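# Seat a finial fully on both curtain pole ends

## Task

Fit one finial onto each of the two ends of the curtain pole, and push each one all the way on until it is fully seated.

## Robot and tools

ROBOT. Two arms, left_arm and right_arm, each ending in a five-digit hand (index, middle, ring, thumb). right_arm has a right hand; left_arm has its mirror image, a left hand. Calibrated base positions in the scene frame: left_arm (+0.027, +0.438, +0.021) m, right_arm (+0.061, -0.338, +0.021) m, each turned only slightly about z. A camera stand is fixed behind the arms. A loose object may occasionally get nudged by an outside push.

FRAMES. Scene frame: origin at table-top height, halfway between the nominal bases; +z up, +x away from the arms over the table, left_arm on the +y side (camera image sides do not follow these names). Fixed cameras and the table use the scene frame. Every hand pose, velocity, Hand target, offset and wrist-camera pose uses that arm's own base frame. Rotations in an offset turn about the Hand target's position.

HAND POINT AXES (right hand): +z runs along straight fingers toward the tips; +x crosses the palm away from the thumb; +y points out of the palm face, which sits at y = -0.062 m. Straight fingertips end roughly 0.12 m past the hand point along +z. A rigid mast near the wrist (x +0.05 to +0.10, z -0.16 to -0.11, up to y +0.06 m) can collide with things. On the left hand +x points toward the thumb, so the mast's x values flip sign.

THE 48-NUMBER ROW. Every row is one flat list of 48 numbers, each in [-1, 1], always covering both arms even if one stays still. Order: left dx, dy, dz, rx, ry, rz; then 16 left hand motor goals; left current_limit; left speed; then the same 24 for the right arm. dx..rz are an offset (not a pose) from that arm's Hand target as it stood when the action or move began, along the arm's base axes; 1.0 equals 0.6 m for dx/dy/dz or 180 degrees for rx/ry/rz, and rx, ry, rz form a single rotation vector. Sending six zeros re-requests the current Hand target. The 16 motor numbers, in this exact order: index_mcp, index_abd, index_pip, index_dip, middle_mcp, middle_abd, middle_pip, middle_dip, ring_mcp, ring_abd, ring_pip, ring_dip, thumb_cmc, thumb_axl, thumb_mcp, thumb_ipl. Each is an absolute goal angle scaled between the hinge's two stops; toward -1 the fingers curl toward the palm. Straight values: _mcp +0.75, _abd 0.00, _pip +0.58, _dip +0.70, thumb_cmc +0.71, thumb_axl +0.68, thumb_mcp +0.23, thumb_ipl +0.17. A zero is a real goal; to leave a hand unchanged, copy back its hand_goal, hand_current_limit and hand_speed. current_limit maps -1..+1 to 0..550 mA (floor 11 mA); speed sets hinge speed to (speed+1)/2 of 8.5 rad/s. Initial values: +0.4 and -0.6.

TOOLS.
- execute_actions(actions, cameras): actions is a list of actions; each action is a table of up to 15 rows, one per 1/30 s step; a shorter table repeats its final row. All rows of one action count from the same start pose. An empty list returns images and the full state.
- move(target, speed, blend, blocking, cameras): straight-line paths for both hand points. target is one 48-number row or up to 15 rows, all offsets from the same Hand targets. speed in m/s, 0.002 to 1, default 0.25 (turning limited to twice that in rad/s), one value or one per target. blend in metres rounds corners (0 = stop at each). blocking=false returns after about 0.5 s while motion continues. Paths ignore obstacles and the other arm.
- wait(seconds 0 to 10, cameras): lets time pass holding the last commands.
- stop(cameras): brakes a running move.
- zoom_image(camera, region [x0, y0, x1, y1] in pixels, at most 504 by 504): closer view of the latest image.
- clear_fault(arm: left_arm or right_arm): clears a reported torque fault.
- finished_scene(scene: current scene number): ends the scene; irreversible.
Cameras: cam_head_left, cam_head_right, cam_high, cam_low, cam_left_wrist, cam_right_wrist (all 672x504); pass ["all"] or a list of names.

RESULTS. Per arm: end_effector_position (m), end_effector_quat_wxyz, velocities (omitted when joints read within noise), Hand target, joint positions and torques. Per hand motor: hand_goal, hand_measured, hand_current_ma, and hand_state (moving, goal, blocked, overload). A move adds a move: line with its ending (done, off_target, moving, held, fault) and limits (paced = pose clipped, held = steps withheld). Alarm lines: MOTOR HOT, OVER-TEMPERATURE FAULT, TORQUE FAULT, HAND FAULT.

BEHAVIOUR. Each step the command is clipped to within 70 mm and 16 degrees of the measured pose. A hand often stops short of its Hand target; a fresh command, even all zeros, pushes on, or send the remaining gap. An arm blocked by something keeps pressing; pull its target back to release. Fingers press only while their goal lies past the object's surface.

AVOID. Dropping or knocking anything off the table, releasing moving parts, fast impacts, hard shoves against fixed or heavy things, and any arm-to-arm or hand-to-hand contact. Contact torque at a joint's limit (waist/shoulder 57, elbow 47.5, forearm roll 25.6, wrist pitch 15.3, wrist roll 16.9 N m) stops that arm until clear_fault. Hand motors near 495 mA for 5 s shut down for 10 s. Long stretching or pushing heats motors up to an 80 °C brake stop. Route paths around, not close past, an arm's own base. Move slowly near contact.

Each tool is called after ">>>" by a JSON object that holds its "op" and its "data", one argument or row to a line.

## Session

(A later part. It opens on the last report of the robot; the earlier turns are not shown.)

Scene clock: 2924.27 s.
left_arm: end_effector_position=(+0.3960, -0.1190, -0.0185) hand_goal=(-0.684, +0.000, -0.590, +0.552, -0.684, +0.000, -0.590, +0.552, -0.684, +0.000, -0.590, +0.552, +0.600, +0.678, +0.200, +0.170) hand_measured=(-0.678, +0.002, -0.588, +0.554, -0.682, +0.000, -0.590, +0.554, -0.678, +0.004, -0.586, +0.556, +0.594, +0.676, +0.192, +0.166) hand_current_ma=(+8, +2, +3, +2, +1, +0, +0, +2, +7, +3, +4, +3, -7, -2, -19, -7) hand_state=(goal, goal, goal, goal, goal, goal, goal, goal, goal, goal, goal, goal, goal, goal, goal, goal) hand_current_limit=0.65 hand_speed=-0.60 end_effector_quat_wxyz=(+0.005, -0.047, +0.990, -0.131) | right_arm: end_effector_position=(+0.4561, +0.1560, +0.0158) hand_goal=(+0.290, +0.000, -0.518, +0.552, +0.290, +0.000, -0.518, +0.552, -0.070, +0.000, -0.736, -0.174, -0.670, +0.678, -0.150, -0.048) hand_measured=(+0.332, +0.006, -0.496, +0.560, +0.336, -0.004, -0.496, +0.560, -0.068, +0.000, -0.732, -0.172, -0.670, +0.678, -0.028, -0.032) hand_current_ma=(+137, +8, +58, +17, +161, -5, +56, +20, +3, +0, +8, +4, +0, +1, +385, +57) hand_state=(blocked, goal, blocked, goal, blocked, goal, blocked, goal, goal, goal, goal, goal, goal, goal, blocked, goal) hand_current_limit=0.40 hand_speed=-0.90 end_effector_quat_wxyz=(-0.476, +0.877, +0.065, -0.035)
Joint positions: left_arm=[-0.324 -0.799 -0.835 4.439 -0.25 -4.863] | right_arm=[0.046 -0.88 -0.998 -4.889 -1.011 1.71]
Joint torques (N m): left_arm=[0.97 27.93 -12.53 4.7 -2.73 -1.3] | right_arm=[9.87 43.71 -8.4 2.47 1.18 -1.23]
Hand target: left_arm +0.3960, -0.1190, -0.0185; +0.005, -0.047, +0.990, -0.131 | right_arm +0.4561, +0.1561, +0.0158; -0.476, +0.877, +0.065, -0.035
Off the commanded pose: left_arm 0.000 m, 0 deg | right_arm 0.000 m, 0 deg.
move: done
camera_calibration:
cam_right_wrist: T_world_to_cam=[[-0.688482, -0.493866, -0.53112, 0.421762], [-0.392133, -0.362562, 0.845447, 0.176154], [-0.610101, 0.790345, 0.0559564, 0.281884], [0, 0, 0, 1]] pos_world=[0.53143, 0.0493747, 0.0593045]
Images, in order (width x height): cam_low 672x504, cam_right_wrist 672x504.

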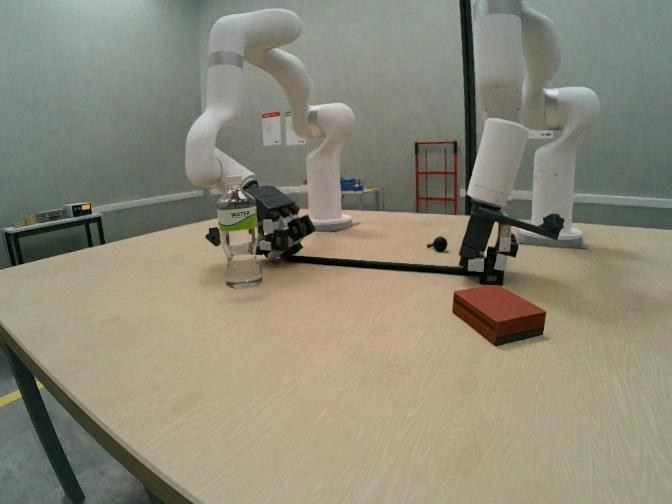

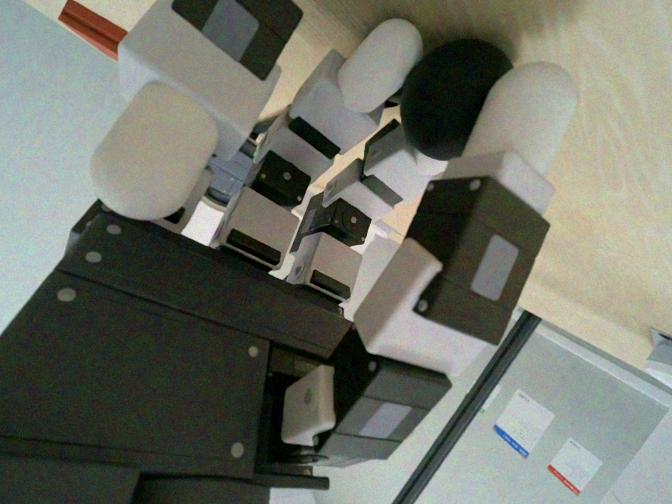

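>>> {"op": "move", "data": {
  "target": [0,0,0,0,0,0, -0.685,0,-0.591,0.551, -0.685,0,-0.591,0.551, -0.685,0,-0.591,0.551, 0.6,0.677,0.2,0.17, 0.65,-0.6, -0.00074,0.005,0,0,0,0, 0.29,0,-0.518,0.552, 0.29,0,-0.518,0.552, -0.07,0,-0.736,-0.174, -0.671,0.677,-0.15,-0.049, 0.4,-0.9],
  "speed": 0.01,
  "cameras": ["cam_low","cam_right_wrist"]
}}

>>> {"op": "zoom_image", "data": {
  "camera": "cam_low",
  "region": [262, 240, 302, 270]
}}

>>> {"op": "zoom_image", "data": {
  "camera": "cam_right_wrist",
  "region": [360, 60, 440, 140]
}}

Scene clock: 2932.53 s.
left_arm: end_effector_position=(+0.3960, -0.1190, -0.0185) hand_goal=(-0.684, +0.000, -0.590, +0.552, -0.684, +0.000, -0.590, +0.552, -0.684, +0.000, -0.590, +0.552, +0.600, +0.678, +0.200, +0.170) hand_measured=(-0.678, +0.002, -0.588, +0.554, -0.690, +0.000, -0.590, +0.554, -0.678, +0.004, -0.586, +0.556, +0.594, +0.676, +0.192, +0.166) hand_current_ma=(+8, +2, +3, +2, -10, +0, +0, +2, +7, +3, +4, +3, -7, -2, -19, -7) hand_state=(goal, goal, goal, goal, goal, goal, goal, goal, goal, goal, goal, goal, goal, goal, goal, goal) hand_current_limit=0.65 hand_speed=-0.60 end_effector_quat_wxyz=(+0.005, -0.047, +0.990, -0.131) | right_arm: end_effector_position=(+0.4557, +0.1590, +0.0158) hand_goal=(+0.290, +0.000, -0.518, +0.552, +0.290, +0.000, -0.518, +0.552, -0.070, +0.000, -0.736, -0.174, -0.670, +0.678, -0.150, -0.048) hand_measured=(+0.320, +0.006, -0.496, +0.560, +0.318, -0.004, -0.496, +0.562, -0.068, +0.000, -0.732, -0.172, -0.662, +0.680, -0.028, -0.016) hand_current_ma=(+90, +9, +58, +19, +85, -7, +57, +23, +3, +0, +8, +4, +17, +3, +385, +134) hand_state=(blocked, goal, blocked, goal, blocked, goal, blocked, goal, goal, goal, goal, goal, goal, goal, blocked, blocked) hand_current_limit=0.40 hand_speed=-0.90 end_effector_quat_wxyz=(-0.476, +0.877, +0.065, -0.035)
Joint positions: left_arm=[-0.324 -0.799 -0.835 4.439 -0.25 -4.863] | right_arm=[0.052 -0.88 -0.997 -4.883 -1.01 1.709]
Joint torques (N m): left_arm=[2.55 28.15 -12.41 4.89 -2.71 -1.27] | right_arm=[7.24 43.27 -7.88 2.81 0.4 -1.3]
Hand target: left_arm +0.3960, -0.1190, -0.0185; +0.005, -0.047, +0.990, -0.131 | right_arm +0.4557, +0.1591, +0.0158; -0.476, +0.877, +0.065, -0.035
Off the commanded pose: left_arm 0.000 m, 0 deg | right_arm 0.000 m, 0 deg.
move: done
camera_calibration:
cam_right_wrist: T_world_to_cam=[[-0.688482, -0.493866, -0.53112, 0.4229], [-0.392133, -0.362562, 0.845447, 0.177046], [-0.610101, 0.790345, 0.0559564, 0.279208], [0, 0, 0, 1]] pos_world=[0.53093, 0.0523747, 0.0593045]
Images, in order (width x height): cam_low 672x504, cam_right_wrist 672x504.

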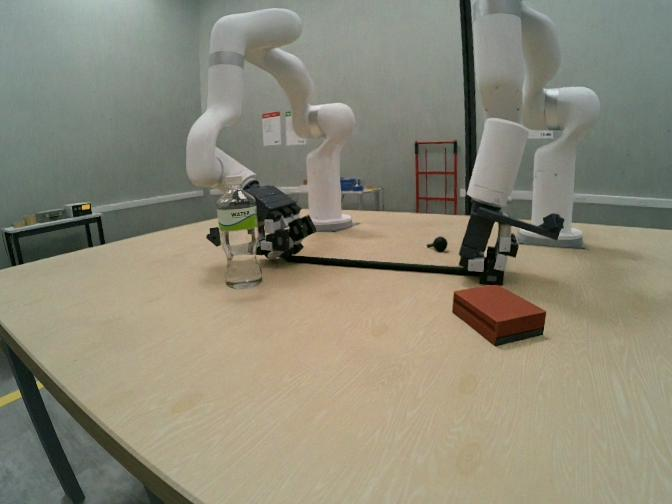

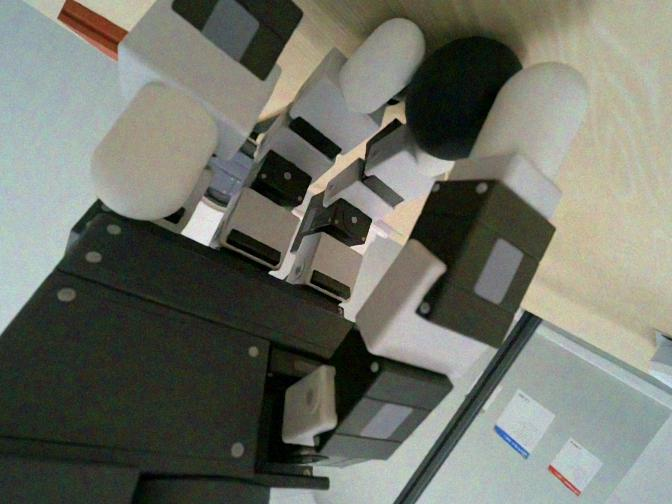

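Scaled by 12.600 from the camera's 672x504 image, which has a finer 960x720 frame.

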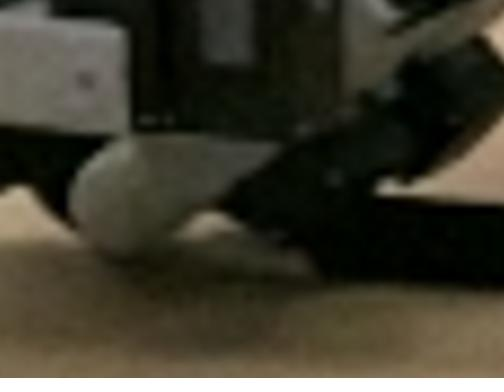

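Scaled by 6.300 from the camera's 672x504 image, which has a finer 960x720 frame.

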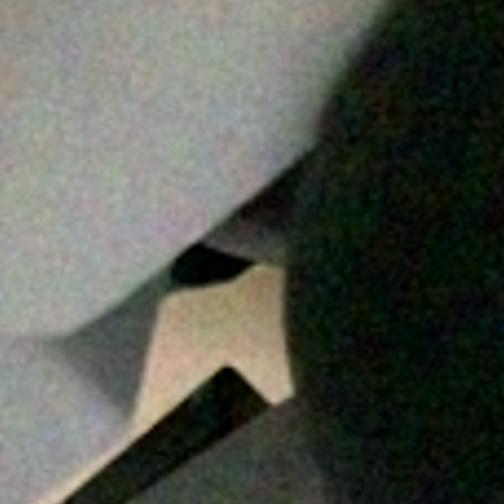

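>>> {"op": "move", "data": {
  "target": [
    [0,0,0,0,0,0, -0.685,0,-0.591,0.551, -0.685,0,-0.591,0.551, -0.685,0,-0.591,0.551, 0.6,0.677,0.2,0.17, 0.65,-0.6, 0,0,0,0,0,0, 0.5,0,-0.518,0.552, 0.5,0,-0.518,0.552, -0.07,0,-0.736,-0.174, -0.671,0.677,0.1,-0.049, 0.4,-0.93],
    [0,0,0,0,0,0, -0.685,0,-0.591,0.551, -0.685,0,-0.591,0.551, -0.685,0,-0.591,0.551, 0.6,0.677,0.2,0.17, 0.65,-0.6, 0,0,0.2,0,0,0, 0.5,0,-0.518,0.552, 0.5,0,-0.518,0.552, -0.07,0,-0.736,-0.174, -0.671,0.677,0.1,-0.049, 0.4,-0.8],
    [0,0,0,0,0,0, -0.685,0,-0.591,0.551, -0.685,0,-0.591,0.551, -0.685,0,-0.591,0.551, 0.6,0.677,0.2,0.17, 0.65,-0.6, -0.0193,-0.1283,0.2237,-0.2308,-0.0345,0, -0.685,0,-0.591,0.551, -0.685,0,-0.591,0.551, -0.685,0,-0.591,0.551, 0.6,0.677,0.2,0.17, 0.65,-0.6]
  ],
  "speed": [0.05,0.08,0.15],
  "cameras": ["cam_low","cam_right_wrist"]
}}

>>> {"op": "zoom_image", "data": {
  "camera": "cam_low",
  "region": [255, 235, 315, 275]
}}

>>> {"op": "zoom_image", "data": {
  "camera": "cam_right_wrist",
  "region": [180, 0, 380, 150]
}}

Scene clock: 2955.00 s.
left_arm: end_effector_position=(+0.3960, -0.1190, -0.0185) hand_goal=(-0.684, +0.000, -0.590, +0.552, -0.684, +0.000, -0.590, +0.552, -0.684, +0.000, -0.590, +0.552, +0.600, +0.678, +0.200, +0.170) hand_measured=(-0.678, +0.002, -0.588, +0.554, -0.690, +0.000, -0.590, +0.554, -0.678, +0.004, -0.586, +0.556, +0.594, +0.676, +0.192, +0.166) hand_current_ma=(+8, +2, +3, +2, -10, +0, +0, +2, +7, +3, +4, +3, -7, -2, -19, -7) hand_state=(goal, goal, goal, goal, goal, goal, goal, goal, goal, goal, goal, goal, goal, goal, goal, goal) hand_current_limit=0.65 hand_speed=-0.60 end_effector_quat_wxyz=(+0.005, -0.047, +0.990, -0.131) | right_arm: end_effector_position=(+0.4441, +0.0821, +0.1500) hand_goal=(-0.684, +0.000, -0.590, +0.552, -0.684, +0.000, -0.590, +0.552, -0.684, +0.000, -0.590, +0.552, +0.600, +0.678, +0.200, +0.170) hand_measured=(-0.668, +0.004, -0.586, +0.554, -0.664, -0.002, -0.586, +0.554, -0.668, +0.000, -0.592, +0.550, +0.594, +0.680, +0.190, +0.166) hand_current_ma=(+44, +4, +8, +4, +56, -4, +8, +5, +44, +0, -1, -5, -14, +3, -28, -9) hand_state=(goal, goal, goal, goal, goal, goal, goal, goal, goal, goal, goal, goal, goal, goal, goal, goal) hand_current_limit=0.65 hand_speed=-0.60 end_effector_quat_wxyz=(-0.130, +0.989, +0.073, -0.010)
Joint positions: left_arm=[-0.324 -0.799 -0.835 4.439 -0.25 -4.863] | right_arm=[0.234 -0.447 -0.857 -5.668 -0.462 2.667]
Joint torques (N m): left_arm=[2.72 31.81 -8.86 4.62 -2.7 -1.2] | right_arm=[6.39 14.98 -31.82 -2.97 1.42 1.42]
Hand target: left_arm +0.3960, -0.1190, -0.0185; +0.005, -0.047, +0.990, -0.131 | right_arm +0.4441, +0.0821, +0.1500; -0.130, +0.989, +0.073, -0.010
Off the commanded pose: left_arm 0.000 m, 0 deg | right_arm 0.000 m, 0 deg.
move: done
camera_calibration:
cam_right_wrist: T_world_to_cam=[[-0.650611, -0.747137, -0.135982, 0.392908], [-0.487242, 0.273341, 0.829385, 0.0236025], [-0.582495, 0.605863, -0.541876, 0.418039], [0, 0, 0, 1]] pos_world=[0.510636, 0.0338303, 0.260378]
Images, in order (width x height): cam_low 672x504, cam_right_wrist 672x504.

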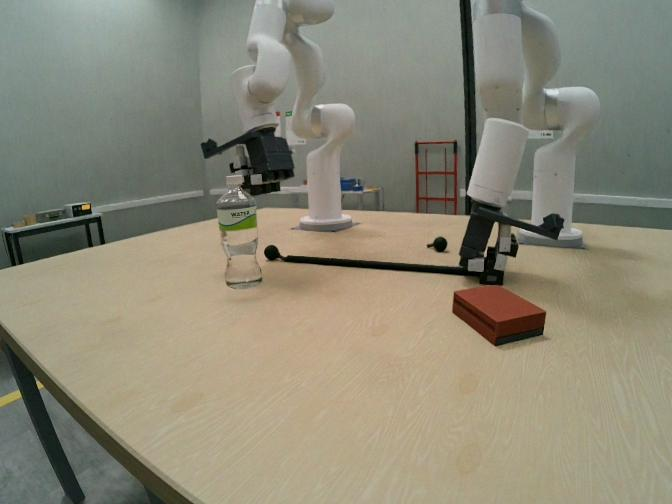

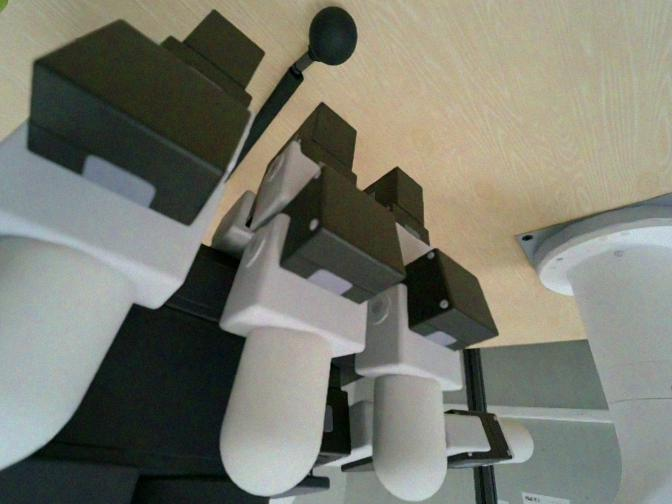

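Scaled by 8.400 from the camera's 672x504 image, which has a finer 960x720 frame.

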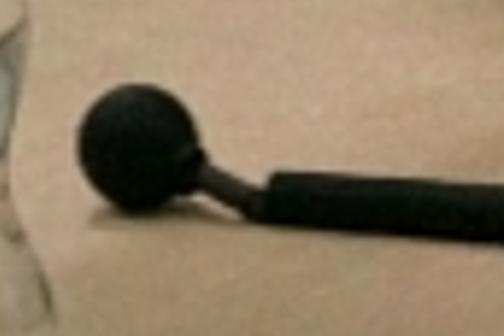

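Scaled by 2.520 from the camera's 672x504 image, which has a finer 960x720 frame.

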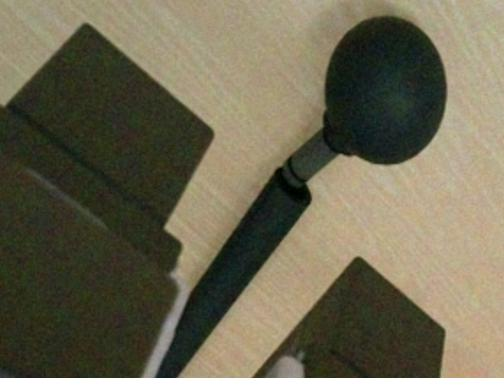

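>>> {"op": "move", "data": {
  "target": [
    [0,0,0,0,0,0, -0.685,0,-0.591,0.551, -0.685,0,-0.591,0.551, -0.685,0,-0.591,0.551, 0.6,0.677,0.2,0.17, 0.65,-0.6, -0.0037,-0.0038,-0.2133,0,0,0, -0.685,0,-0.591,0.551, -0.685,0,-0.591,0.551, -0.685,0,-0.591,0.551, 0.6,0.677,0.2,0.17, 0.65,-0.6],
    [0.0007,-0.0083,0,0,0,0, -0.685,0,-0.591,0.551, -0.685,0,-0.591,0.551, -0.685,0,-0.591,0.551, 0.6,0.677,0.2,0.17, 0.65,-0.6, -0.0037,-0.0038,-0.225,0,0,0, -0.685,0,-0.591,0.551, -0.685,0,-0.591,0.551, -0.685,0,-0.591,0.551, 0.6,0.677,0.2,0.17, 0.65,-0.6]
  ],
  "speed": [0.08,0.01],
  "cameras": ["cam_low","cam_right_wrist"]
}}

>>> {"op": "zoom_image", "data": {
  "camera": "cam_low",
  "region": [255, 235, 315, 275]
}}

>>> {"op": "zoom_image", "data": {
  "camera": "cam_right_wrist",
  "region": [180, 60, 380, 200]
}}

Scene clock: 2995.10 s.
left_arm: end_effector_position=(+0.3964, -0.1240, -0.0185) hand_goal=(-0.684, +0.000, -0.590, +0.552, -0.684, +0.000, -0.590, +0.552, -0.684, +0.000, -0.590, +0.552, +0.600, +0.678, +0.200, +0.170) hand_measured=(-0.678, +0.002, -0.588, +0.554, -0.686, +0.000, -0.590, +0.554, -0.678, +0.004, -0.586, +0.556, +0.594, +0.676, +0.192, +0.166) hand_current_ma=(+8, +2, +3, +2, -1, +0, +0, +2, +7, +3, +4, +3, -7, -2, -19, -7) hand_state=(goal, goal, goal, goal, goal, goal, goal, goal, goal, goal, goal, goal, goal, goal, goal, goal) hand_current_limit=0.65 hand_speed=-0.60 end_effector_quat_wxyz=(+0.005, -0.047, +0.990, -0.131) | right_arm: end_effector_position=(+0.4422, +0.0799, +0.0153) hand_goal=(-0.684, +0.000, -0.590, +0.552, -0.684, +0.000, -0.590, +0.552, -0.684, +0.000, -0.590, +0.552, +0.600, +0.678, +0.200, +0.170) hand_measured=(-0.668, +0.004, -0.586, +0.554, -0.806, -0.002, -0.542, +0.572, -0.668, +0.000, -0.592, +0.550, +0.594, +0.680, +0.190, +0.166) hand_current_ma=(+43, +4, +8, +4, -454, -4, +158, +55, +43, +0, -1, -5, -14, +3, -28, -9) hand_state=(goal, goal, goal, goal, blocked, goal, blocked, blocked, goal, goal, goal, goal, goal, goal, goal, goal) hand_current_limit=0.65 hand_speed=-0.60 end_effector_quat_wxyz=(-0.130, +0.989, +0.073, -0.009)
Joint positions: left_arm=[-0.335 -0.801 -0.841 4.441 -0.248 -4.876] | right_arm=[0.231 -0.746 -0.887 -5.13 -0.285 2.09]
Joint torques (N m): left_arm=[-5.92 18.85 -13.22 4.95 1.93 -1.4] | right_arm=[-5.87 -1.24 -7.78 1.51 3.17 -1.35]
Hand target: left_arm +0.3964, -0.1240, -0.0185; +0.005, -0.047, +0.990, -0.131 | right_arm +0.4419, +0.0798, +0.0150; -0.130, +0.989, +0.073, -0.010
Off the commanded pose: left_arm 0.000 m, 0 deg | right_arm 0.000 m, 0 deg.
move: done
camera_calibration:
cam_right_wrist: T_world_to_cam=[[-0.650466, -0.747153, -0.136589, 0.371663], [-0.487836, 0.273136, 0.829103, 0.135209], [-0.582159, 0.605937, -0.542154, 0.345132], [0, 0, 0, 1]] pos_world=[0.508636, 0.0316301, 0.125778]
Images, in order (width x height): cam_low 672x504, cam_right_wrist 672x504.

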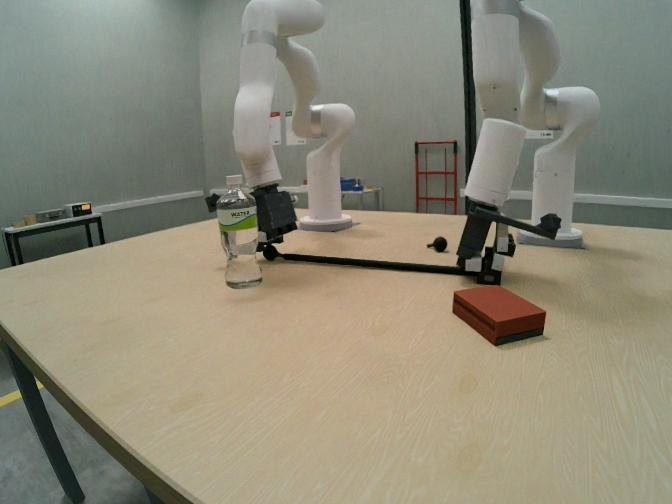

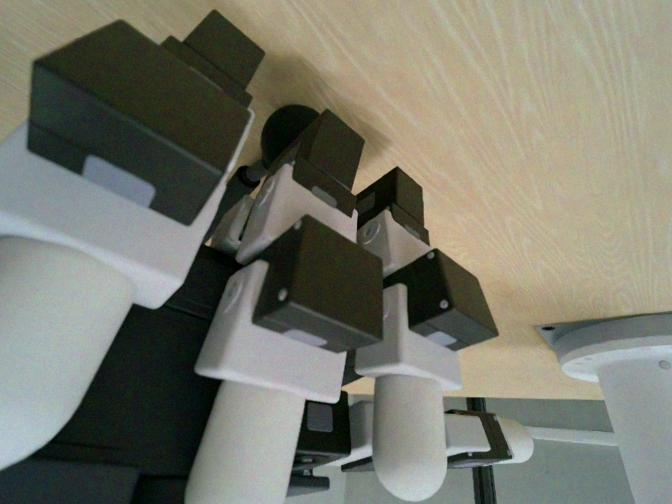

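Scaled by 8.400 from the camera's 672x504 image, which has a finer 960x720 frame.

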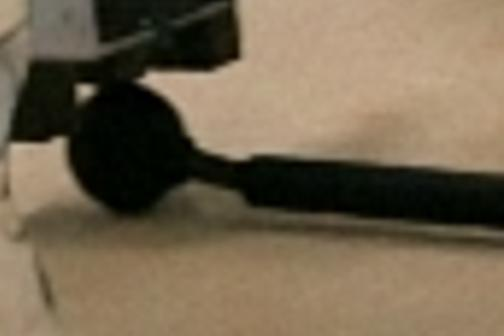

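Scaled by 2.520 from the camera's 672x504 image, which has a finer 960x720 frame.

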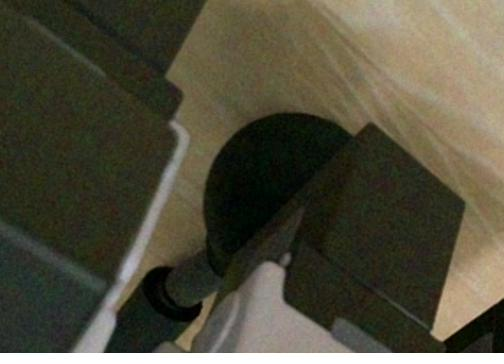

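>>> {"op": "move", "data": {
  "target": [0.0005,-0.0066,0,0,0,0, -0.685,0,-0.591,0.551, -0.685,0,-0.591,0.551, -0.685,0,-0.591,0.551, 0.6,0.677,0.2,0.17, 0.65,-0.6, 0.0004,-0.0025,0,0,0,0, -0.685,0,-0.591,0.551, -0.685,0,-0.591,0.551, -0.685,0,-0.591,0.551, 0.6,0.677,0.2,0.17, 0.65,-0.6],
  "speed": 0.01,
  "cameras": ["cam_low","cam_right_wrist"]
}}

>>> {"op": "zoom_image", "data": {
  "camera": "cam_low",
  "region": [255, 235, 315, 275]
}}

>>> {"op": "zoom_image", "data": {
  "camera": "cam_right_wrist",
  "region": [180, 60, 380, 200]
}}

Scene clock: 3004.93 s.
left_arm: end_effector_position=(+0.3967, -0.1279, -0.0185) hand_goal=(-0.684, +0.000, -0.590, +0.552, -0.684, +0.000, -0.590, +0.552, -0.684, +0.000, -0.590, +0.552, +0.600, +0.678, +0.200, +0.170) hand_measured=(-0.678, +0.002, -0.588, +0.554, -0.700, +0.000, -0.590, +0.554, -0.680, +0.004, -0.586, +0.556, +0.594, +0.676, +0.192, +0.166) hand_current_ma=(+8, +2, +3, +2, -33, +0, +0, +2, +6, +3, +4, +3, -7, -2, -19, -7) hand_state=(goal, goal, goal, goal, goal, goal, goal, goal, goal, goal, goal, goal, goal, goal, goal, goal) hand_current_limit=0.65 hand_speed=-0.60 end_effector_quat_wxyz=(+0.005, -0.047, +0.990, -0.130) | right_arm: end_effector_position=(+0.4423, +0.0783, +0.0152) hand_goal=(-0.684, +0.000, -0.590, +0.552, -0.684, +0.000, -0.590, +0.552, -0.684, +0.000, -0.590, +0.552, +0.600, +0.678, +0.200, +0.170) hand_measured=(-0.668, +0.004, -0.586, +0.554, -0.812, -0.002, -0.536, +0.576, -0.668, +0.000, -0.592, +0.550, +0.594, +0.680, +0.190, +0.166) hand_current_ma=(+43, +4, +8, +4, -454, -4, +182, +65, +43, +0, -1, -5, -14, +3, -28, -9) hand_state=(goal, goal, goal, goal, blocked, goal, blocked, blocked, goal, goal, goal, goal, goal, goal, goal, goal) hand_current_limit=0.65 hand_speed=-0.60 end_effector_quat_wxyz=(-0.130, +0.989, +0.073, -0.009)
Joint positions: left_arm=[-0.343 -0.802 -0.845 4.443 -0.247 -4.887] | right_arm=[0.227 -0.746 -0.887 -5.132 -0.285 2.089]
Joint torques (N m): left_arm=[-8.53 19.16 -14.93 5.32 -0.78 -1.49] | right_arm=[-4.35 0.8 5.47 -3.08 -0.01 -1.27]
Hand target: left_arm +0.3967, -0.1280, -0.0185; +0.005, -0.047, +0.990, -0.131 | right_arm +0.4421, +0.0783, +0.0150; -0.130, +0.989, +0.073, -0.010
Off the commanded pose: left_arm 0.000 m, 0 deg | right_arm 0.000 m, 0 deg.
move: done
camera_calibration:
cam_right_wrist: T_world_to_cam=[[-0.650539, -0.747142, -0.136304, 0.370594], [-0.487769, 0.273457, 0.829037, 0.135714], [-0.582135, 0.605806, -0.542327, 0.346058], [0, 0, 0, 1]] pos_world=[0.508736, 0.0301304, 0.125678]
Images, in order (width x height): cam_low 672x504, cam_right_wrist 672x504.

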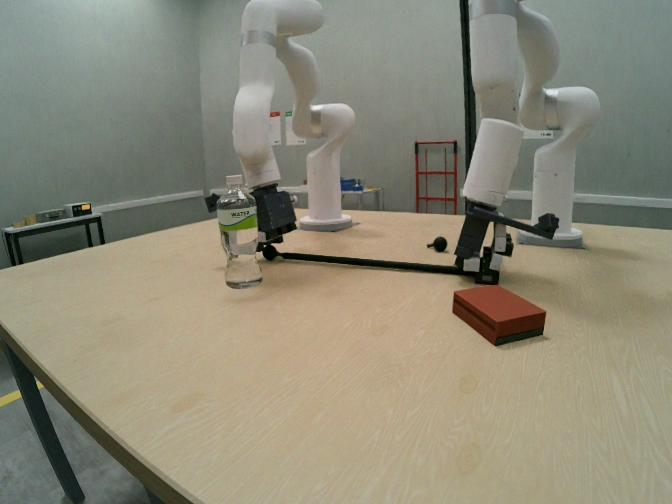

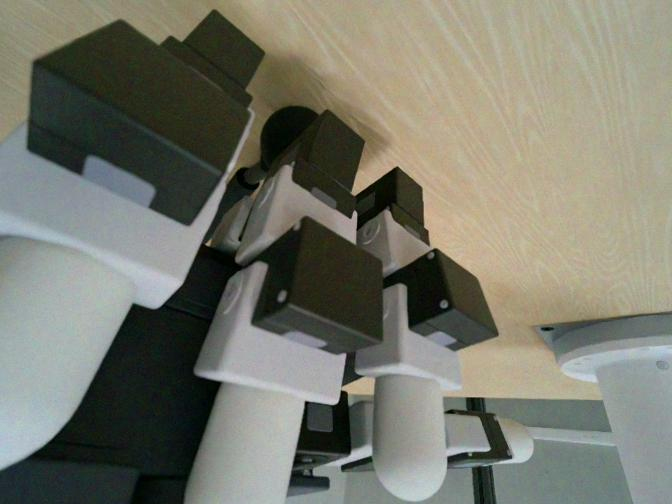

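Scaled by 8.400 from the camera's 672x504 image, which has a finer 960x720 frame.

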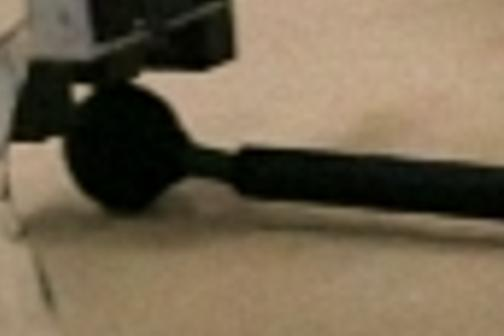

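Scaled by 2.520 from the camera's 672x504 image, which has a finer 960x720 frame.

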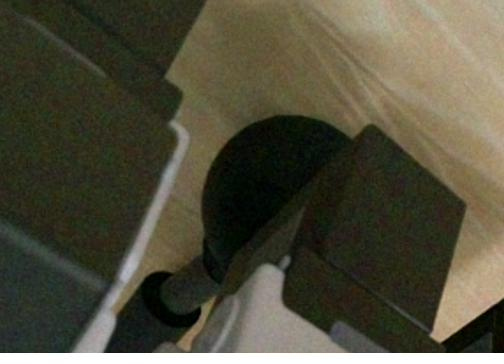

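>>> {"op": "move", "data": {
  "target": [0.0007,-0.0083,0,0,0,0, -0.685,0,-0.591,0.551, -0.685,0,-0.591,0.551, -0.685,0,-0.591,0.551, 0.6,0.677,0.2,0.17, 0.65,-0.6, 0,0,0,0,0,0, -0.685,0,-0.591,0.551, -0.685,0,-0.591,0.551, -0.685,0,-0.591,0.551, 0.6,0.677,0.2,0.17, 0.65,-0.6],
  "speed": 0.01,
  "cameras": ["cam_low","cam_right_wrist"]
}}

>>> {"op": "zoom_image", "data": {
  "camera": "cam_low",
  "region": [255, 235, 315, 275]
}}

>>> {"op": "zoom_image", "data": {
  "camera": "cam_right_wrist",
  "region": [180, 60, 380, 200]
}}

Scene clock: 3014.20 s.
left_arm: end_effector_position=(+0.3972, -0.1330, -0.0185) hand_goal=(-0.684, +0.000, -0.590, +0.552, -0.684, +0.000, -0.590, +0.552, -0.684, +0.000, -0.590, +0.552, +0.600, +0.678, +0.200, +0.170) hand_measured=(-0.678, +0.002, -0.588, +0.554, -0.756, +0.000, -0.590, +0.554, -0.680, +0.004, -0.586, +0.556, +0.594, +0.676, +0.192, +0.166) hand_current_ma=(+8, +2, +3, +2, -227, +0, +0, +2, +5, +3, +4, +3, -7, -2, -19, -7) hand_state=(goal, goal, goal, goal, blocked, goal, goal, goal, goal, goal, goal, goal, goal, goal, goal, goal) hand_current_limit=0.65 hand_speed=-0.60 end_effector_quat_wxyz=(+0.005, -0.047, +0.990, -0.131) | right_arm: end_effector_position=(+0.4422, +0.0783, +0.0150) hand_goal=(-0.684, +0.000, -0.590, +0.552, -0.684, +0.000, -0.590, +0.552, -0.684, +0.000, -0.590, +0.552, +0.600, +0.678, +0.200, +0.170) hand_measured=(-0.668, +0.004, -0.586, +0.554, -0.824, -0.002, -0.526, +0.580, -0.668, +0.000, -0.592, +0.550, +0.594, +0.680, +0.190, +0.166) hand_current_ma=(+43, +4, +8, +4, -454, -4, +224, +81, +43, +0, -1, -5, -14, +3, -28, -9) hand_state=(goal, goal, goal, goal, blocked, goal, blocked, blocked, goal, goal, goal, goal, goal, goal, goal, goal) hand_current_limit=0.65 hand_speed=-0.60 end_effector_quat_wxyz=(-0.130, +0.989, +0.073, -0.010)
Joint positions: left_arm=[-0.353 -0.804 -0.851 4.446 -0.246 -4.9] | right_arm=[0.227 -0.746 -0.887 -5.132 -0.286 2.089]
Joint torques (N m): left_arm=[-10.66 21.08 -17.69 4.58 -2.83 -1.61] | right_arm=[2.15 3.08 -7.65 -2.58 -2 -1.16]
Hand target: left_arm +0.3972, -0.1330, -0.0185; +0.005, -0.047, +0.990, -0.131 | right_arm +0.4421, +0.0783, +0.0150; -0.130, +0.989, +0.073, -0.010
Off the commanded pose: left_arm 0.000 m, 0 deg | right_arm 0.000 m, 0 deg.
move: done
camera_calibration:
cam_right_wrist: T_world_to_cam=[[-0.650603, -0.747146, -0.135974, 0.370419], [-0.487291, 0.273392, 0.82934, 0.135579], [-0.582463, 0.60583, -0.541947, 0.346071], [0, 0, 0, 1]] pos_world=[0.508636, 0.0300303, 0.125479]
Images, in order (width x height): cam_low 672x504, cam_right_wrist 672x504.

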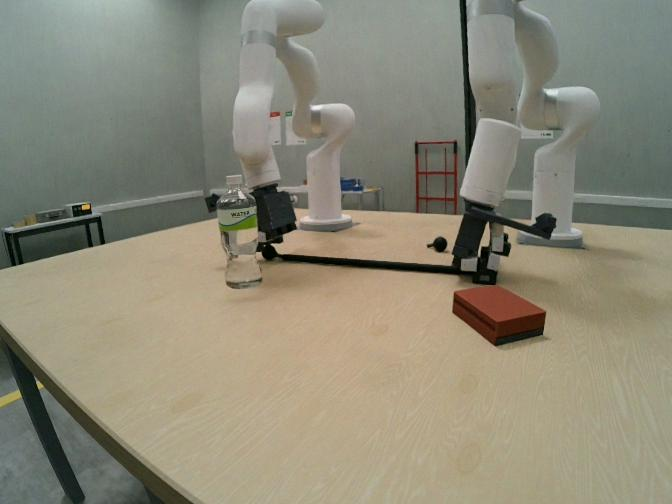

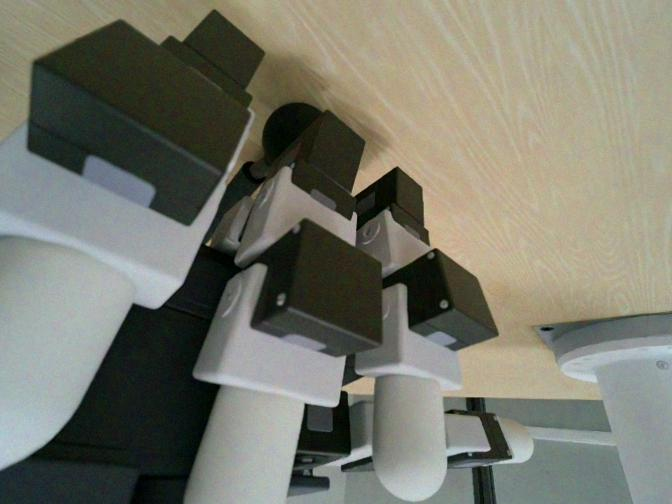

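Scaled by 8.400 from the camera's 672x504 image, which has a finer 960x720 frame.

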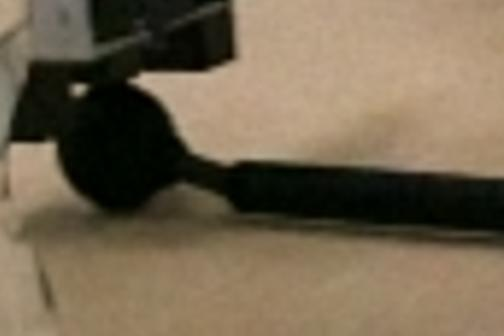

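Scaled by 2.520 from the camera's 672x504 image, which has a finer 960x720 frame.

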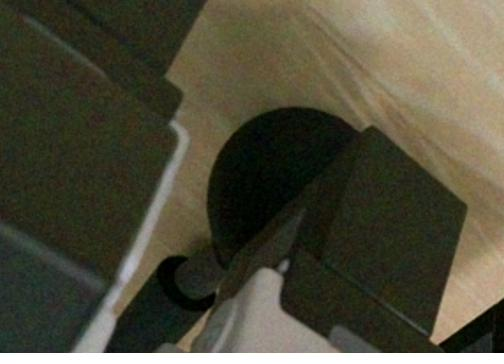

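>>> {"op": "move", "data": {
  "target": [
    [-0.0013,0.0167,0.05,0,0,0, -0.685,0,-0.591,0.551, -0.685,0,-0.591,0.551, -0.685,0,-0.591,0.551, 0.6,0.677,0.2,0.17, 0.65,-0.6, 0,0,0,0,0,0, -0.685,0,-0.591,0.551, -0.685,0,-0.591,0.551, -0.685,0,-0.591,0.551, 0.6,0.677,0.2,0.17, 0.65,-0.6],
    [0.0018,-0.016,0.006,-0.1272,-0.0121,0, -1,0,-0.153,0.551, -1,0,-0.153,0.551, -1,0,-0.153,0.551, 0.6,0.677,0.2,0.17, 0.65,-0.6, 0,0,0,0,0,0, -0.685,0,-0.591,0.551, -0.685,0,-0.591,0.551, -0.685,0,-0.591,0.551, 0.6,0.677,0.2,0.17, 0.65,-0.6],
    [0.0018,-0.016,-0.0392,-0.1272,-0.0121,0, -1,0,-0.153,0.551, -1,0,-0.153,0.551, -1,0,-0.153,0.551, 0.6,0.677,0.2,0.17, 0.65,-0.6, 0,0,0,0,0,0, -0.685,0,-0.591,0.551, -0.685,0,-0.591,0.551, -0.685,0,-0.591,0.551, 0.6,0.677,0.2,0.17, 0.65,-0.6]
  ],
  "speed": [0.08,0.08,0.04],
  "cameras": ["cam_low","cam_left_wrist"]
}}

>>> {"op": "zoom_image", "data": {
  "camera": "cam_low",
  "region": [450, 200, 550, 290]
}}

>>> {"op": "zoom_image", "data": {
  "camera": "cam_low",
  "region": [255, 235, 315, 275]
}}

Scene clock: 3123.23 s.
left_arm: end_effector_position=(+0.3983, -0.1425, -0.0420) hand_goal=(-1.000, +0.000, -0.152, +0.552, -1.000, +0.000, -0.152, +0.552, -1.000, +0.000, -0.152, +0.552, +0.600, +0.678, +0.200, +0.170) hand_measured=(-0.978, +0.002, -0.152, +0.554, -0.982, +0.000, -0.152, +0.554, -0.978, +0.032, -0.156, +0.550, +0.594, +0.676, +0.192, +0.166) hand_current_ma=(+46, +2, -1, +2, +39, +0, -1, +2, +48, +60, -4, -1, -7, -2, -16, -7) hand_state=(blocked, goal, goal, goal, goal, goal, goal, goal, blocked, blocked, goal, goal, goal, goal, goal, goal) hand_current_limit=0.65 hand_speed=-0.60 end_effector_quat_wxyz=(+0.014, -0.045, +0.944, -0.325) | right_arm: end_effector_position=(+0.4422, +0.0783, +0.0150) hand_goal=(-0.684, +0.000, -0.590, +0.552, -0.684, +0.000, -0.590, +0.552, -0.684, +0.000, -0.590, +0.552, +0.600, +0.678, +0.200, +0.170) hand_measured=(-0.668, +0.002, -0.586, +0.554, -0.822, -0.002, -0.526, +0.580, -0.668, +0.000, -0.592, +0.550, +0.594, +0.680, +0.190, +0.166) hand_current_ma=(+42, +4, +7, +4, -454, -4, +224, +81, +43, +0, -1, -5, -13, +3, -28, -9) hand_state=(goal, goal, goal, goal, blocked, goal, blocked, blocked, goal, goal, goal, goal, goal, goal, goal, goal) hand_current_limit=0.65 hand_speed=-0.60 end_effector_quat_wxyz=(-0.130, +0.989, +0.073, -0.010)
Joint positions: left_arm=[-0.172 -0.863 -0.805 4.381 -0.68 -4.629] | right_arm=[0.227 -0.746 -0.887 -5.132 -0.286 2.089]
Joint torques (N m): left_arm=[3.63 18.14 -11.11 -4.96 -3.64 1.49] | right_arm=[-5.83 5.54 -8.22 1.33 3.02 -0.71]
Hand target: left_arm +0.3982, -0.1426, -0.0420; +0.014, -0.045, +0.944, -0.325 | right_arm +0.4421, +0.0783, +0.0150; -0.130, +0.989, +0.073, -0.010
Off the commanded pose: left_arm 0.000 m, 0 deg | right_arm 0.000 m, 0 deg.
move: done
camera_calibration:
cam_left_wrist: T_world_to_cam=[[0.802298, -0.459321, 0.381237, -0.398454], [-0.433824, -0.00997858, 0.900942, 0.161771], [-0.410018, -0.888214, -0.20727, 0.15125], [0, 0, 0, 1]] pos_world=[0.451874, -0.0470614, 0.0375087]
Images, in order (width x height): cam_low 672x504, cam_left_wrist 672x504.

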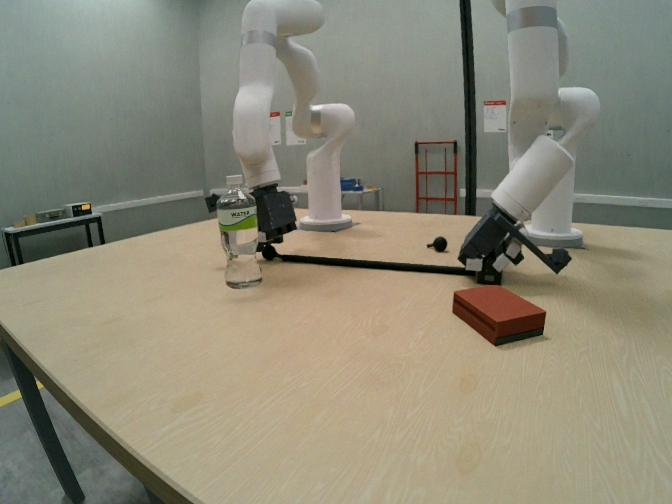

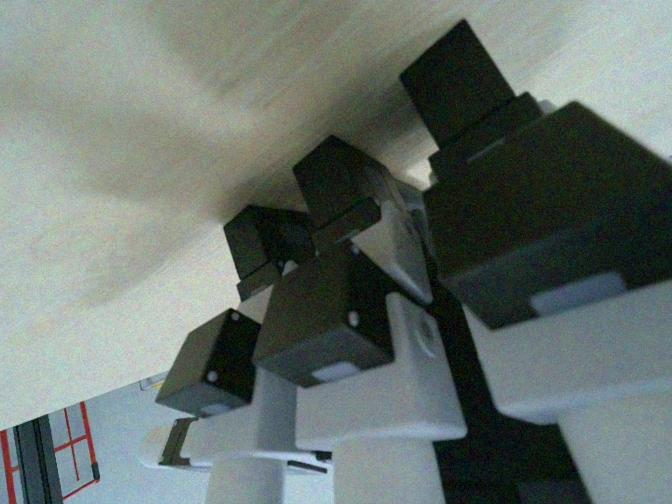

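Scaled by 5.040 from the camera's 672x504 image, which has a finer 960x720 frame.

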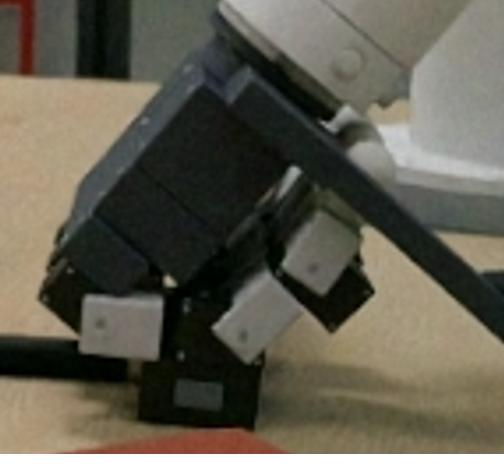

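Scaled by 8.400 from the camera's 672x504 image, which has a finer 960x720 frame.

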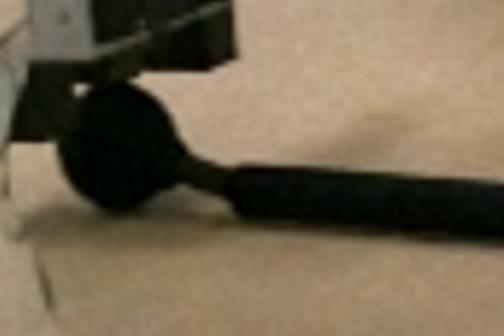

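>>> {"op": "move", "data": {
  "target": [
    [0,0,0,0,0,0, -1,0,-0.153,0.551, -1,0,-0.153,0.551, -1,0,-0.153,0.551, 0.6,0.677,0.2,0.17, 0.65,-0.6, 0,0,0.012,0,0,0, -0.685,0,-0.591,0.551, -0.685,0,-0.591,0.551, -0.685,0,-0.591,0.551, 0.6,0.677,0.2,0.17, 0.65,-0.6],
    [0,0,0,0,0,0, -1,0,-0.153,0.551, -1,0,-0.153,0.551, -1,0,-0.153,0.551, 0.6,0.677,0.2,0.17, 0.65,-0.6, 0,0,0.225,0,0,0, -0.685,0,-0.591,0.551, -0.685,0,-0.591,0.551, -0.685,0,-0.591,0.551, 0.6,0.677,0.2,0.17, 0.65,-0.6]
  ],
  "speed": [0.01,0.08],
  "cameras": ["cam_low","cam_right_wrist"]
}}

>>> {"op": "zoom_image", "data": {
  "camera": "cam_low",
  "region": [255, 235, 315, 275]
}}

>>> {"op": "zoom_image", "data": {
  "camera": "cam_right_wrist",
  "region": [220, 0, 380, 120]
}}

Scene clock: 3143.13 s.
left_arm: end_effector_position=(+0.3982, -0.1426, -0.0420) hand_goal=(-1.000, +0.000, -0.152, +0.552, -1.000, +0.000, -0.152, +0.552, -1.000, +0.000, -0.152, +0.552, +0.600, +0.678, +0.200, +0.170) hand_measured=(-0.978, +0.002, -0.152, +0.554, -0.982, +0.000, -0.152, +0.554, -0.978, +0.032, -0.154, +0.550, +0.594, +0.676, +0.192, +0.166) hand_current_ma=(+46, +2, -1, +2, +39, +0, -1, +2, +47, +60, -3, -1, -7, -2, -16, -7) hand_state=(blocked, goal, goal, goal, goal, goal, goal, goal, blocked, blocked, goal, goal, goal, goal, goal, goal) hand_current_limit=0.65 hand_speed=-0.60 end_effector_quat_wxyz=(+0.014, -0.045, +0.944, -0.325) | right_arm: end_effector_position=(+0.4421, +0.0783, +0.1500) hand_goal=(-0.684, +0.000, -0.590, +0.552, -0.684, +0.000, -0.590, +0.552, -0.684, +0.000, -0.590, +0.552, +0.600, +0.678, +0.200, +0.170) hand_measured=(-0.668, +0.002, -0.586, +0.554, -0.678, -0.002, -0.586, +0.554, -0.668, +0.000, -0.592, +0.550, +0.594, +0.680, +0.190, +0.166) hand_current_ma=(+42, +4, +7, +4, +14, -4, +8, +5, +42, +0, -1, -5, -13, +3, -28, -9) hand_state=(goal, goal, goal, goal, goal, goal, goal, goal, goal, goal, goal, goal, goal, goal, goal, goal) hand_current_limit=0.65 hand_speed=-0.60 end_effector_quat_wxyz=(-0.130, +0.989, +0.073, -0.010)
Joint positions: left_arm=[-0.172 -0.863 -0.805 4.381 -0.68 -4.629] | right_arm=[0.227 -0.442 -0.848 -5.666 -0.461 2.658]
Joint torques (N m): left_arm=[-3.95 16.84 -10.77 -4.96 -2.94 1.29] | right_arm=[5.23 36.72 -31.59 -2.7 -2.31 1.55]
Hand target: left_arm +0.3982, -0.1426, -0.0420; +0.014, -0.045, +0.944, -0.325 | right_arm +0.4421, +0.0783, +0.1500; -0.130, +0.989, +0.073, -0.010
Off the commanded pose: left_arm 0.000 m, 0 deg | right_arm 0.000 m, 0 deg.
move: done
camera_calibration:
cam_right_wrist: T_world_to_cam=[[-0.650604, -0.74716, -0.135893, 0.388816], [-0.487172, 0.27336, 0.82942, 0.0235938], [-0.582562, 0.605827, -0.541844, 0.419143], [0, 0, 0, 1]] pos_world=[0.508636, 0.0301303, 0.260379]
Images, in order (width x height): cam_low 672x504, cam_right_wrist 672x504.

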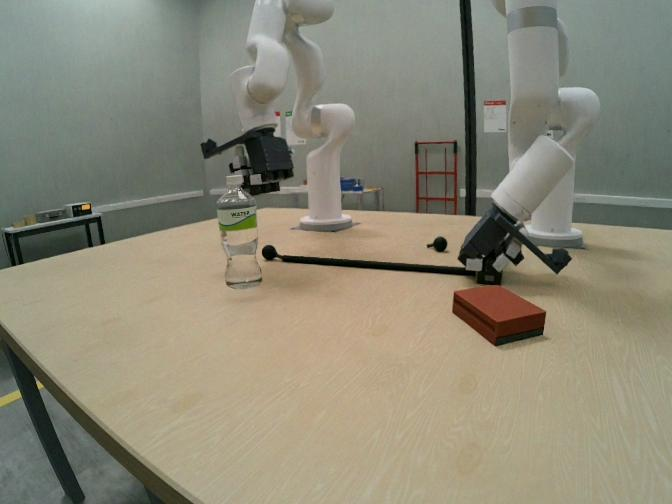

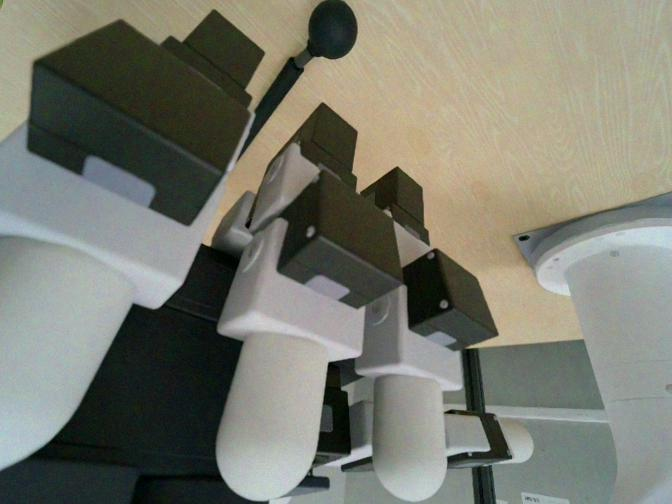

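Scaled by 8.400 from the camera's 672x504 image, which has a finer 960x720 frame.

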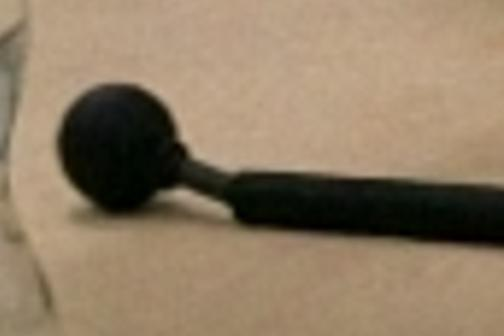

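Scaled by 3.150 from the camera's 672x504 image, which has a finer 960x720 frame.

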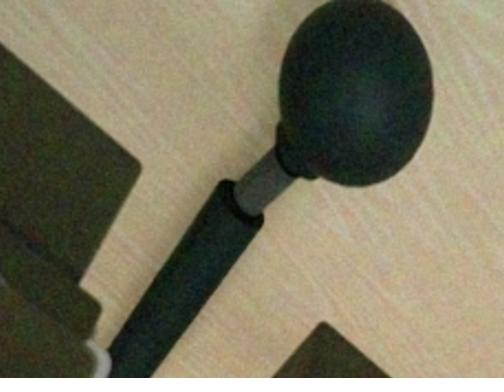

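>>> {"op": "move", "data": {
  "target": [
    [0.0009,-0.0116,-0.0033,0,0,0, -1,0,-0.153,0.551, -1,0,-0.153,0.551, -1,0,-0.153,0.551, 0.6,0.677,0.2,0.17, 0.65,-0.6, 0.0415,-0.0073,-0.2133,0,0,0, -0.685,0,-0.591,0.551, -0.685,0,-0.591,0.551, -0.685,0,-0.591,0.551, 0.6,0.677,0.2,0.17, 0.75,-0.6]
  ],
  "speed": [0.05],
  "cameras": ["cam_low","cam_right_wrist","cam_high"]
}}

>>> {"op": "zoom_image", "data": {
  "camera": "cam_low",
  "region": [235, 215, 315, 275]
}}

>>> {"op": "zoom_image", "data": {
  "camera": "cam_low",
  "region": [450, 200, 550, 290]
}}

>>> {"op": "zoom_image", "data": {
  "camera": "cam_right_wrist",
  "region": [220, 40, 460, 240]
}}

Scene clock: 3284.53 s.
left_arm: end_effector_position=(+0.3988, -0.1495, -0.0440) hand_goal=(-1.000, +0.000, -0.152, +0.552, -1.000, +0.000, -0.152, +0.552, -1.000, +0.000, -0.152, +0.552, +0.600, +0.678, +0.200, +0.170) hand_measured=(-1.000, +0.002, -0.152, +0.554, -1.000, +0.000, -0.152, +0.554, -1.000, +0.032, -0.142, +0.554, +0.594, +0.676, +0.192, +0.166) hand_current_ma=(+0, +2, -1, +2, +0, +0, -1, +2, +0, +59, +16, +3, -7, -2, -16, -7) hand_state=(goal, goal, goal, goal, goal, goal, goal, goal, goal, blocked, goal, goal, goal, goal, goal, goal) hand_current_limit=0.65 hand_speed=-0.60 end_effector_quat_wxyz=(+0.014, -0.045, +0.944, -0.325) | right_arm: end_effector_position=(+0.4670, +0.0740, +0.0220) hand_goal=(-0.684, +0.000, -0.590, +0.552, -0.684, +0.000, -0.590, +0.552, -0.684, +0.000, -0.590, +0.552, +0.600, +0.678, +0.200, +0.170) hand_measured=(-0.668, +0.002, -0.586, +0.554, -0.678, -0.002, -0.586, +0.554, -0.668, +0.000, -0.592, +0.550, +0.594, +0.680, +0.190, +0.166) hand_current_ma=(+42, +4, +7, +4, +14, -4, +8, +5, +42, +0, -1, -5, -13, +3, -28, -8) hand_state=(goal, goal, goal, goal, goal, goal, goal, goal, goal, goal, goal, goal, goal, goal, goal, goal) hand_current_limit=0.75 hand_speed=-0.60 end_effector_quat_wxyz=(-0.130, +0.989, +0.073, -0.010)
Joint positions: left_arm=[-0.188 -0.87 -0.812 4.366 -0.681 -4.629] | right_arm=[0.208 -0.76 -0.95 -5.287 -0.312 2.23]
Joint torques (N m): left_arm=[-8.5 12.51 -10.74 -4.88 -4.01 -1.36] | right_arm=[-4.97 19.42 -28.08 2.88 1.89 -1.31]
Hand target: left_arm +0.3988, -0.1495, -0.0440; +0.014, -0.045, +0.944, -0.325 | right_arm +0.4670, +0.0740, +0.0220; -0.130, +0.989, +0.073, -0.010
Off the commanded pose: left_arm 0.000 m, 0 deg | right_arm 0.000 m, 0 deg.
move: done
camera_calibration:
cam_right_wrist: T_world_to_cam=[[-0.650604, -0.74716, -0.135893, 0.384348], [-0.487172, 0.27336, 0.82942, 0.14301], [-0.582562, 0.605827, -0.541844, 0.367013], [0, 0, 0, 1]] pos_world=[0.533536, 0.0257303, 0.132479]
Images, in order (width x height): cam_high 672x504, cam_low 672x504, cam_right_wrist 672x504.

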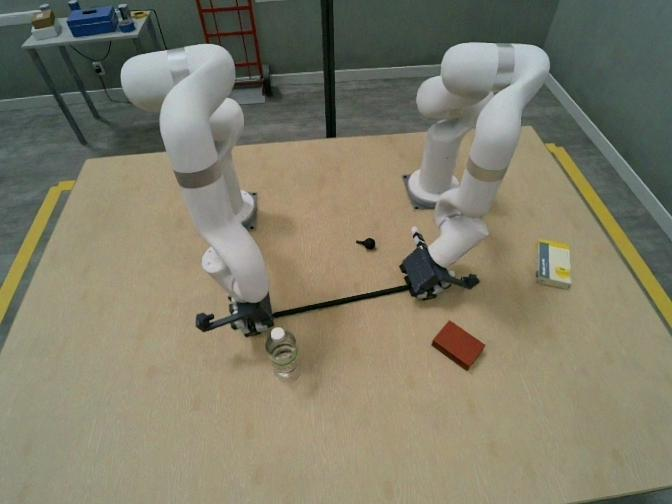

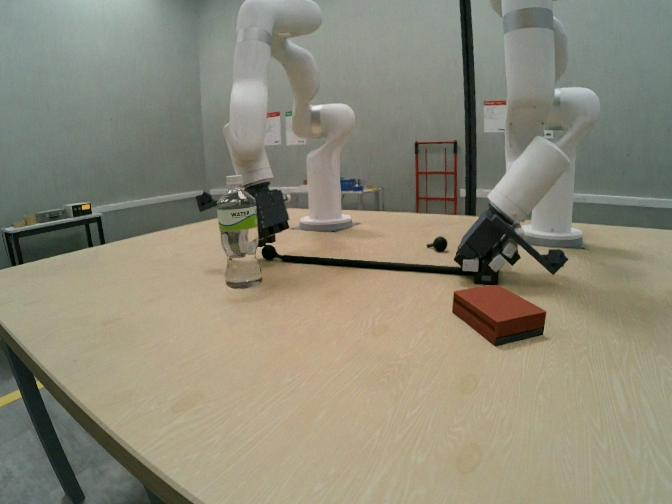

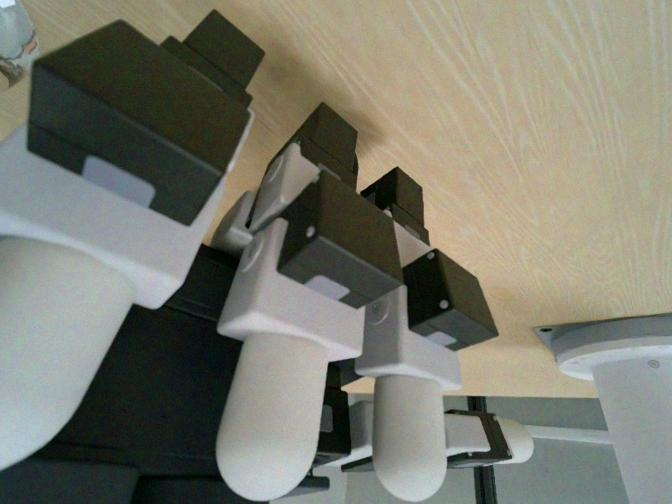

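Scaled by 6.300 from the camera's 672x504 image, which has a finer 960x720 frame.

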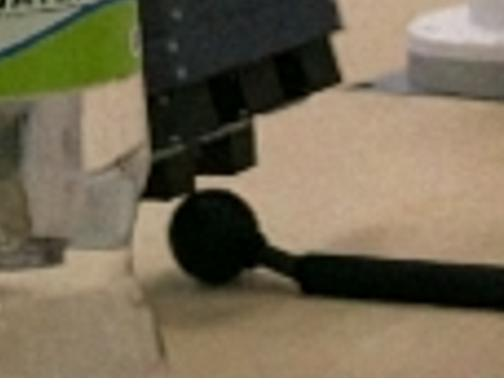

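Scaled by 5.040 from the camera's 672x504 image, which has a finer 960x720 frame.

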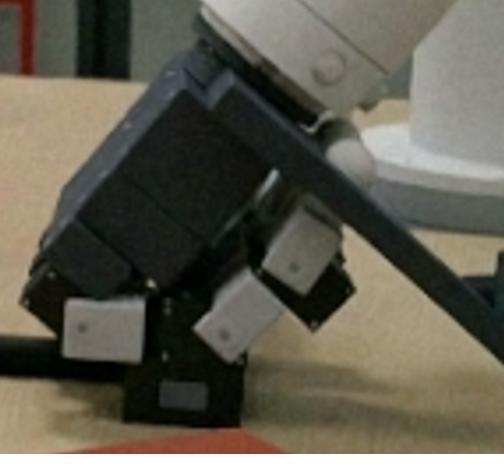

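Scaled by 2.100 from the camera's 672x504 image, which has a finer 960x720 frame.

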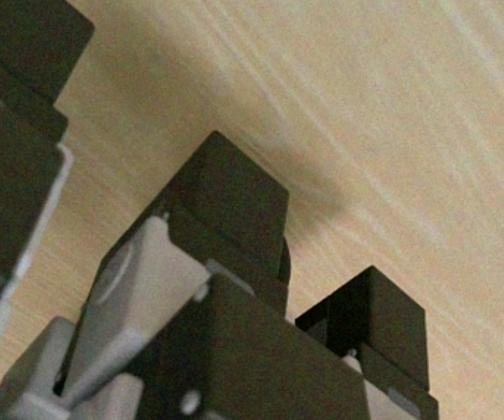

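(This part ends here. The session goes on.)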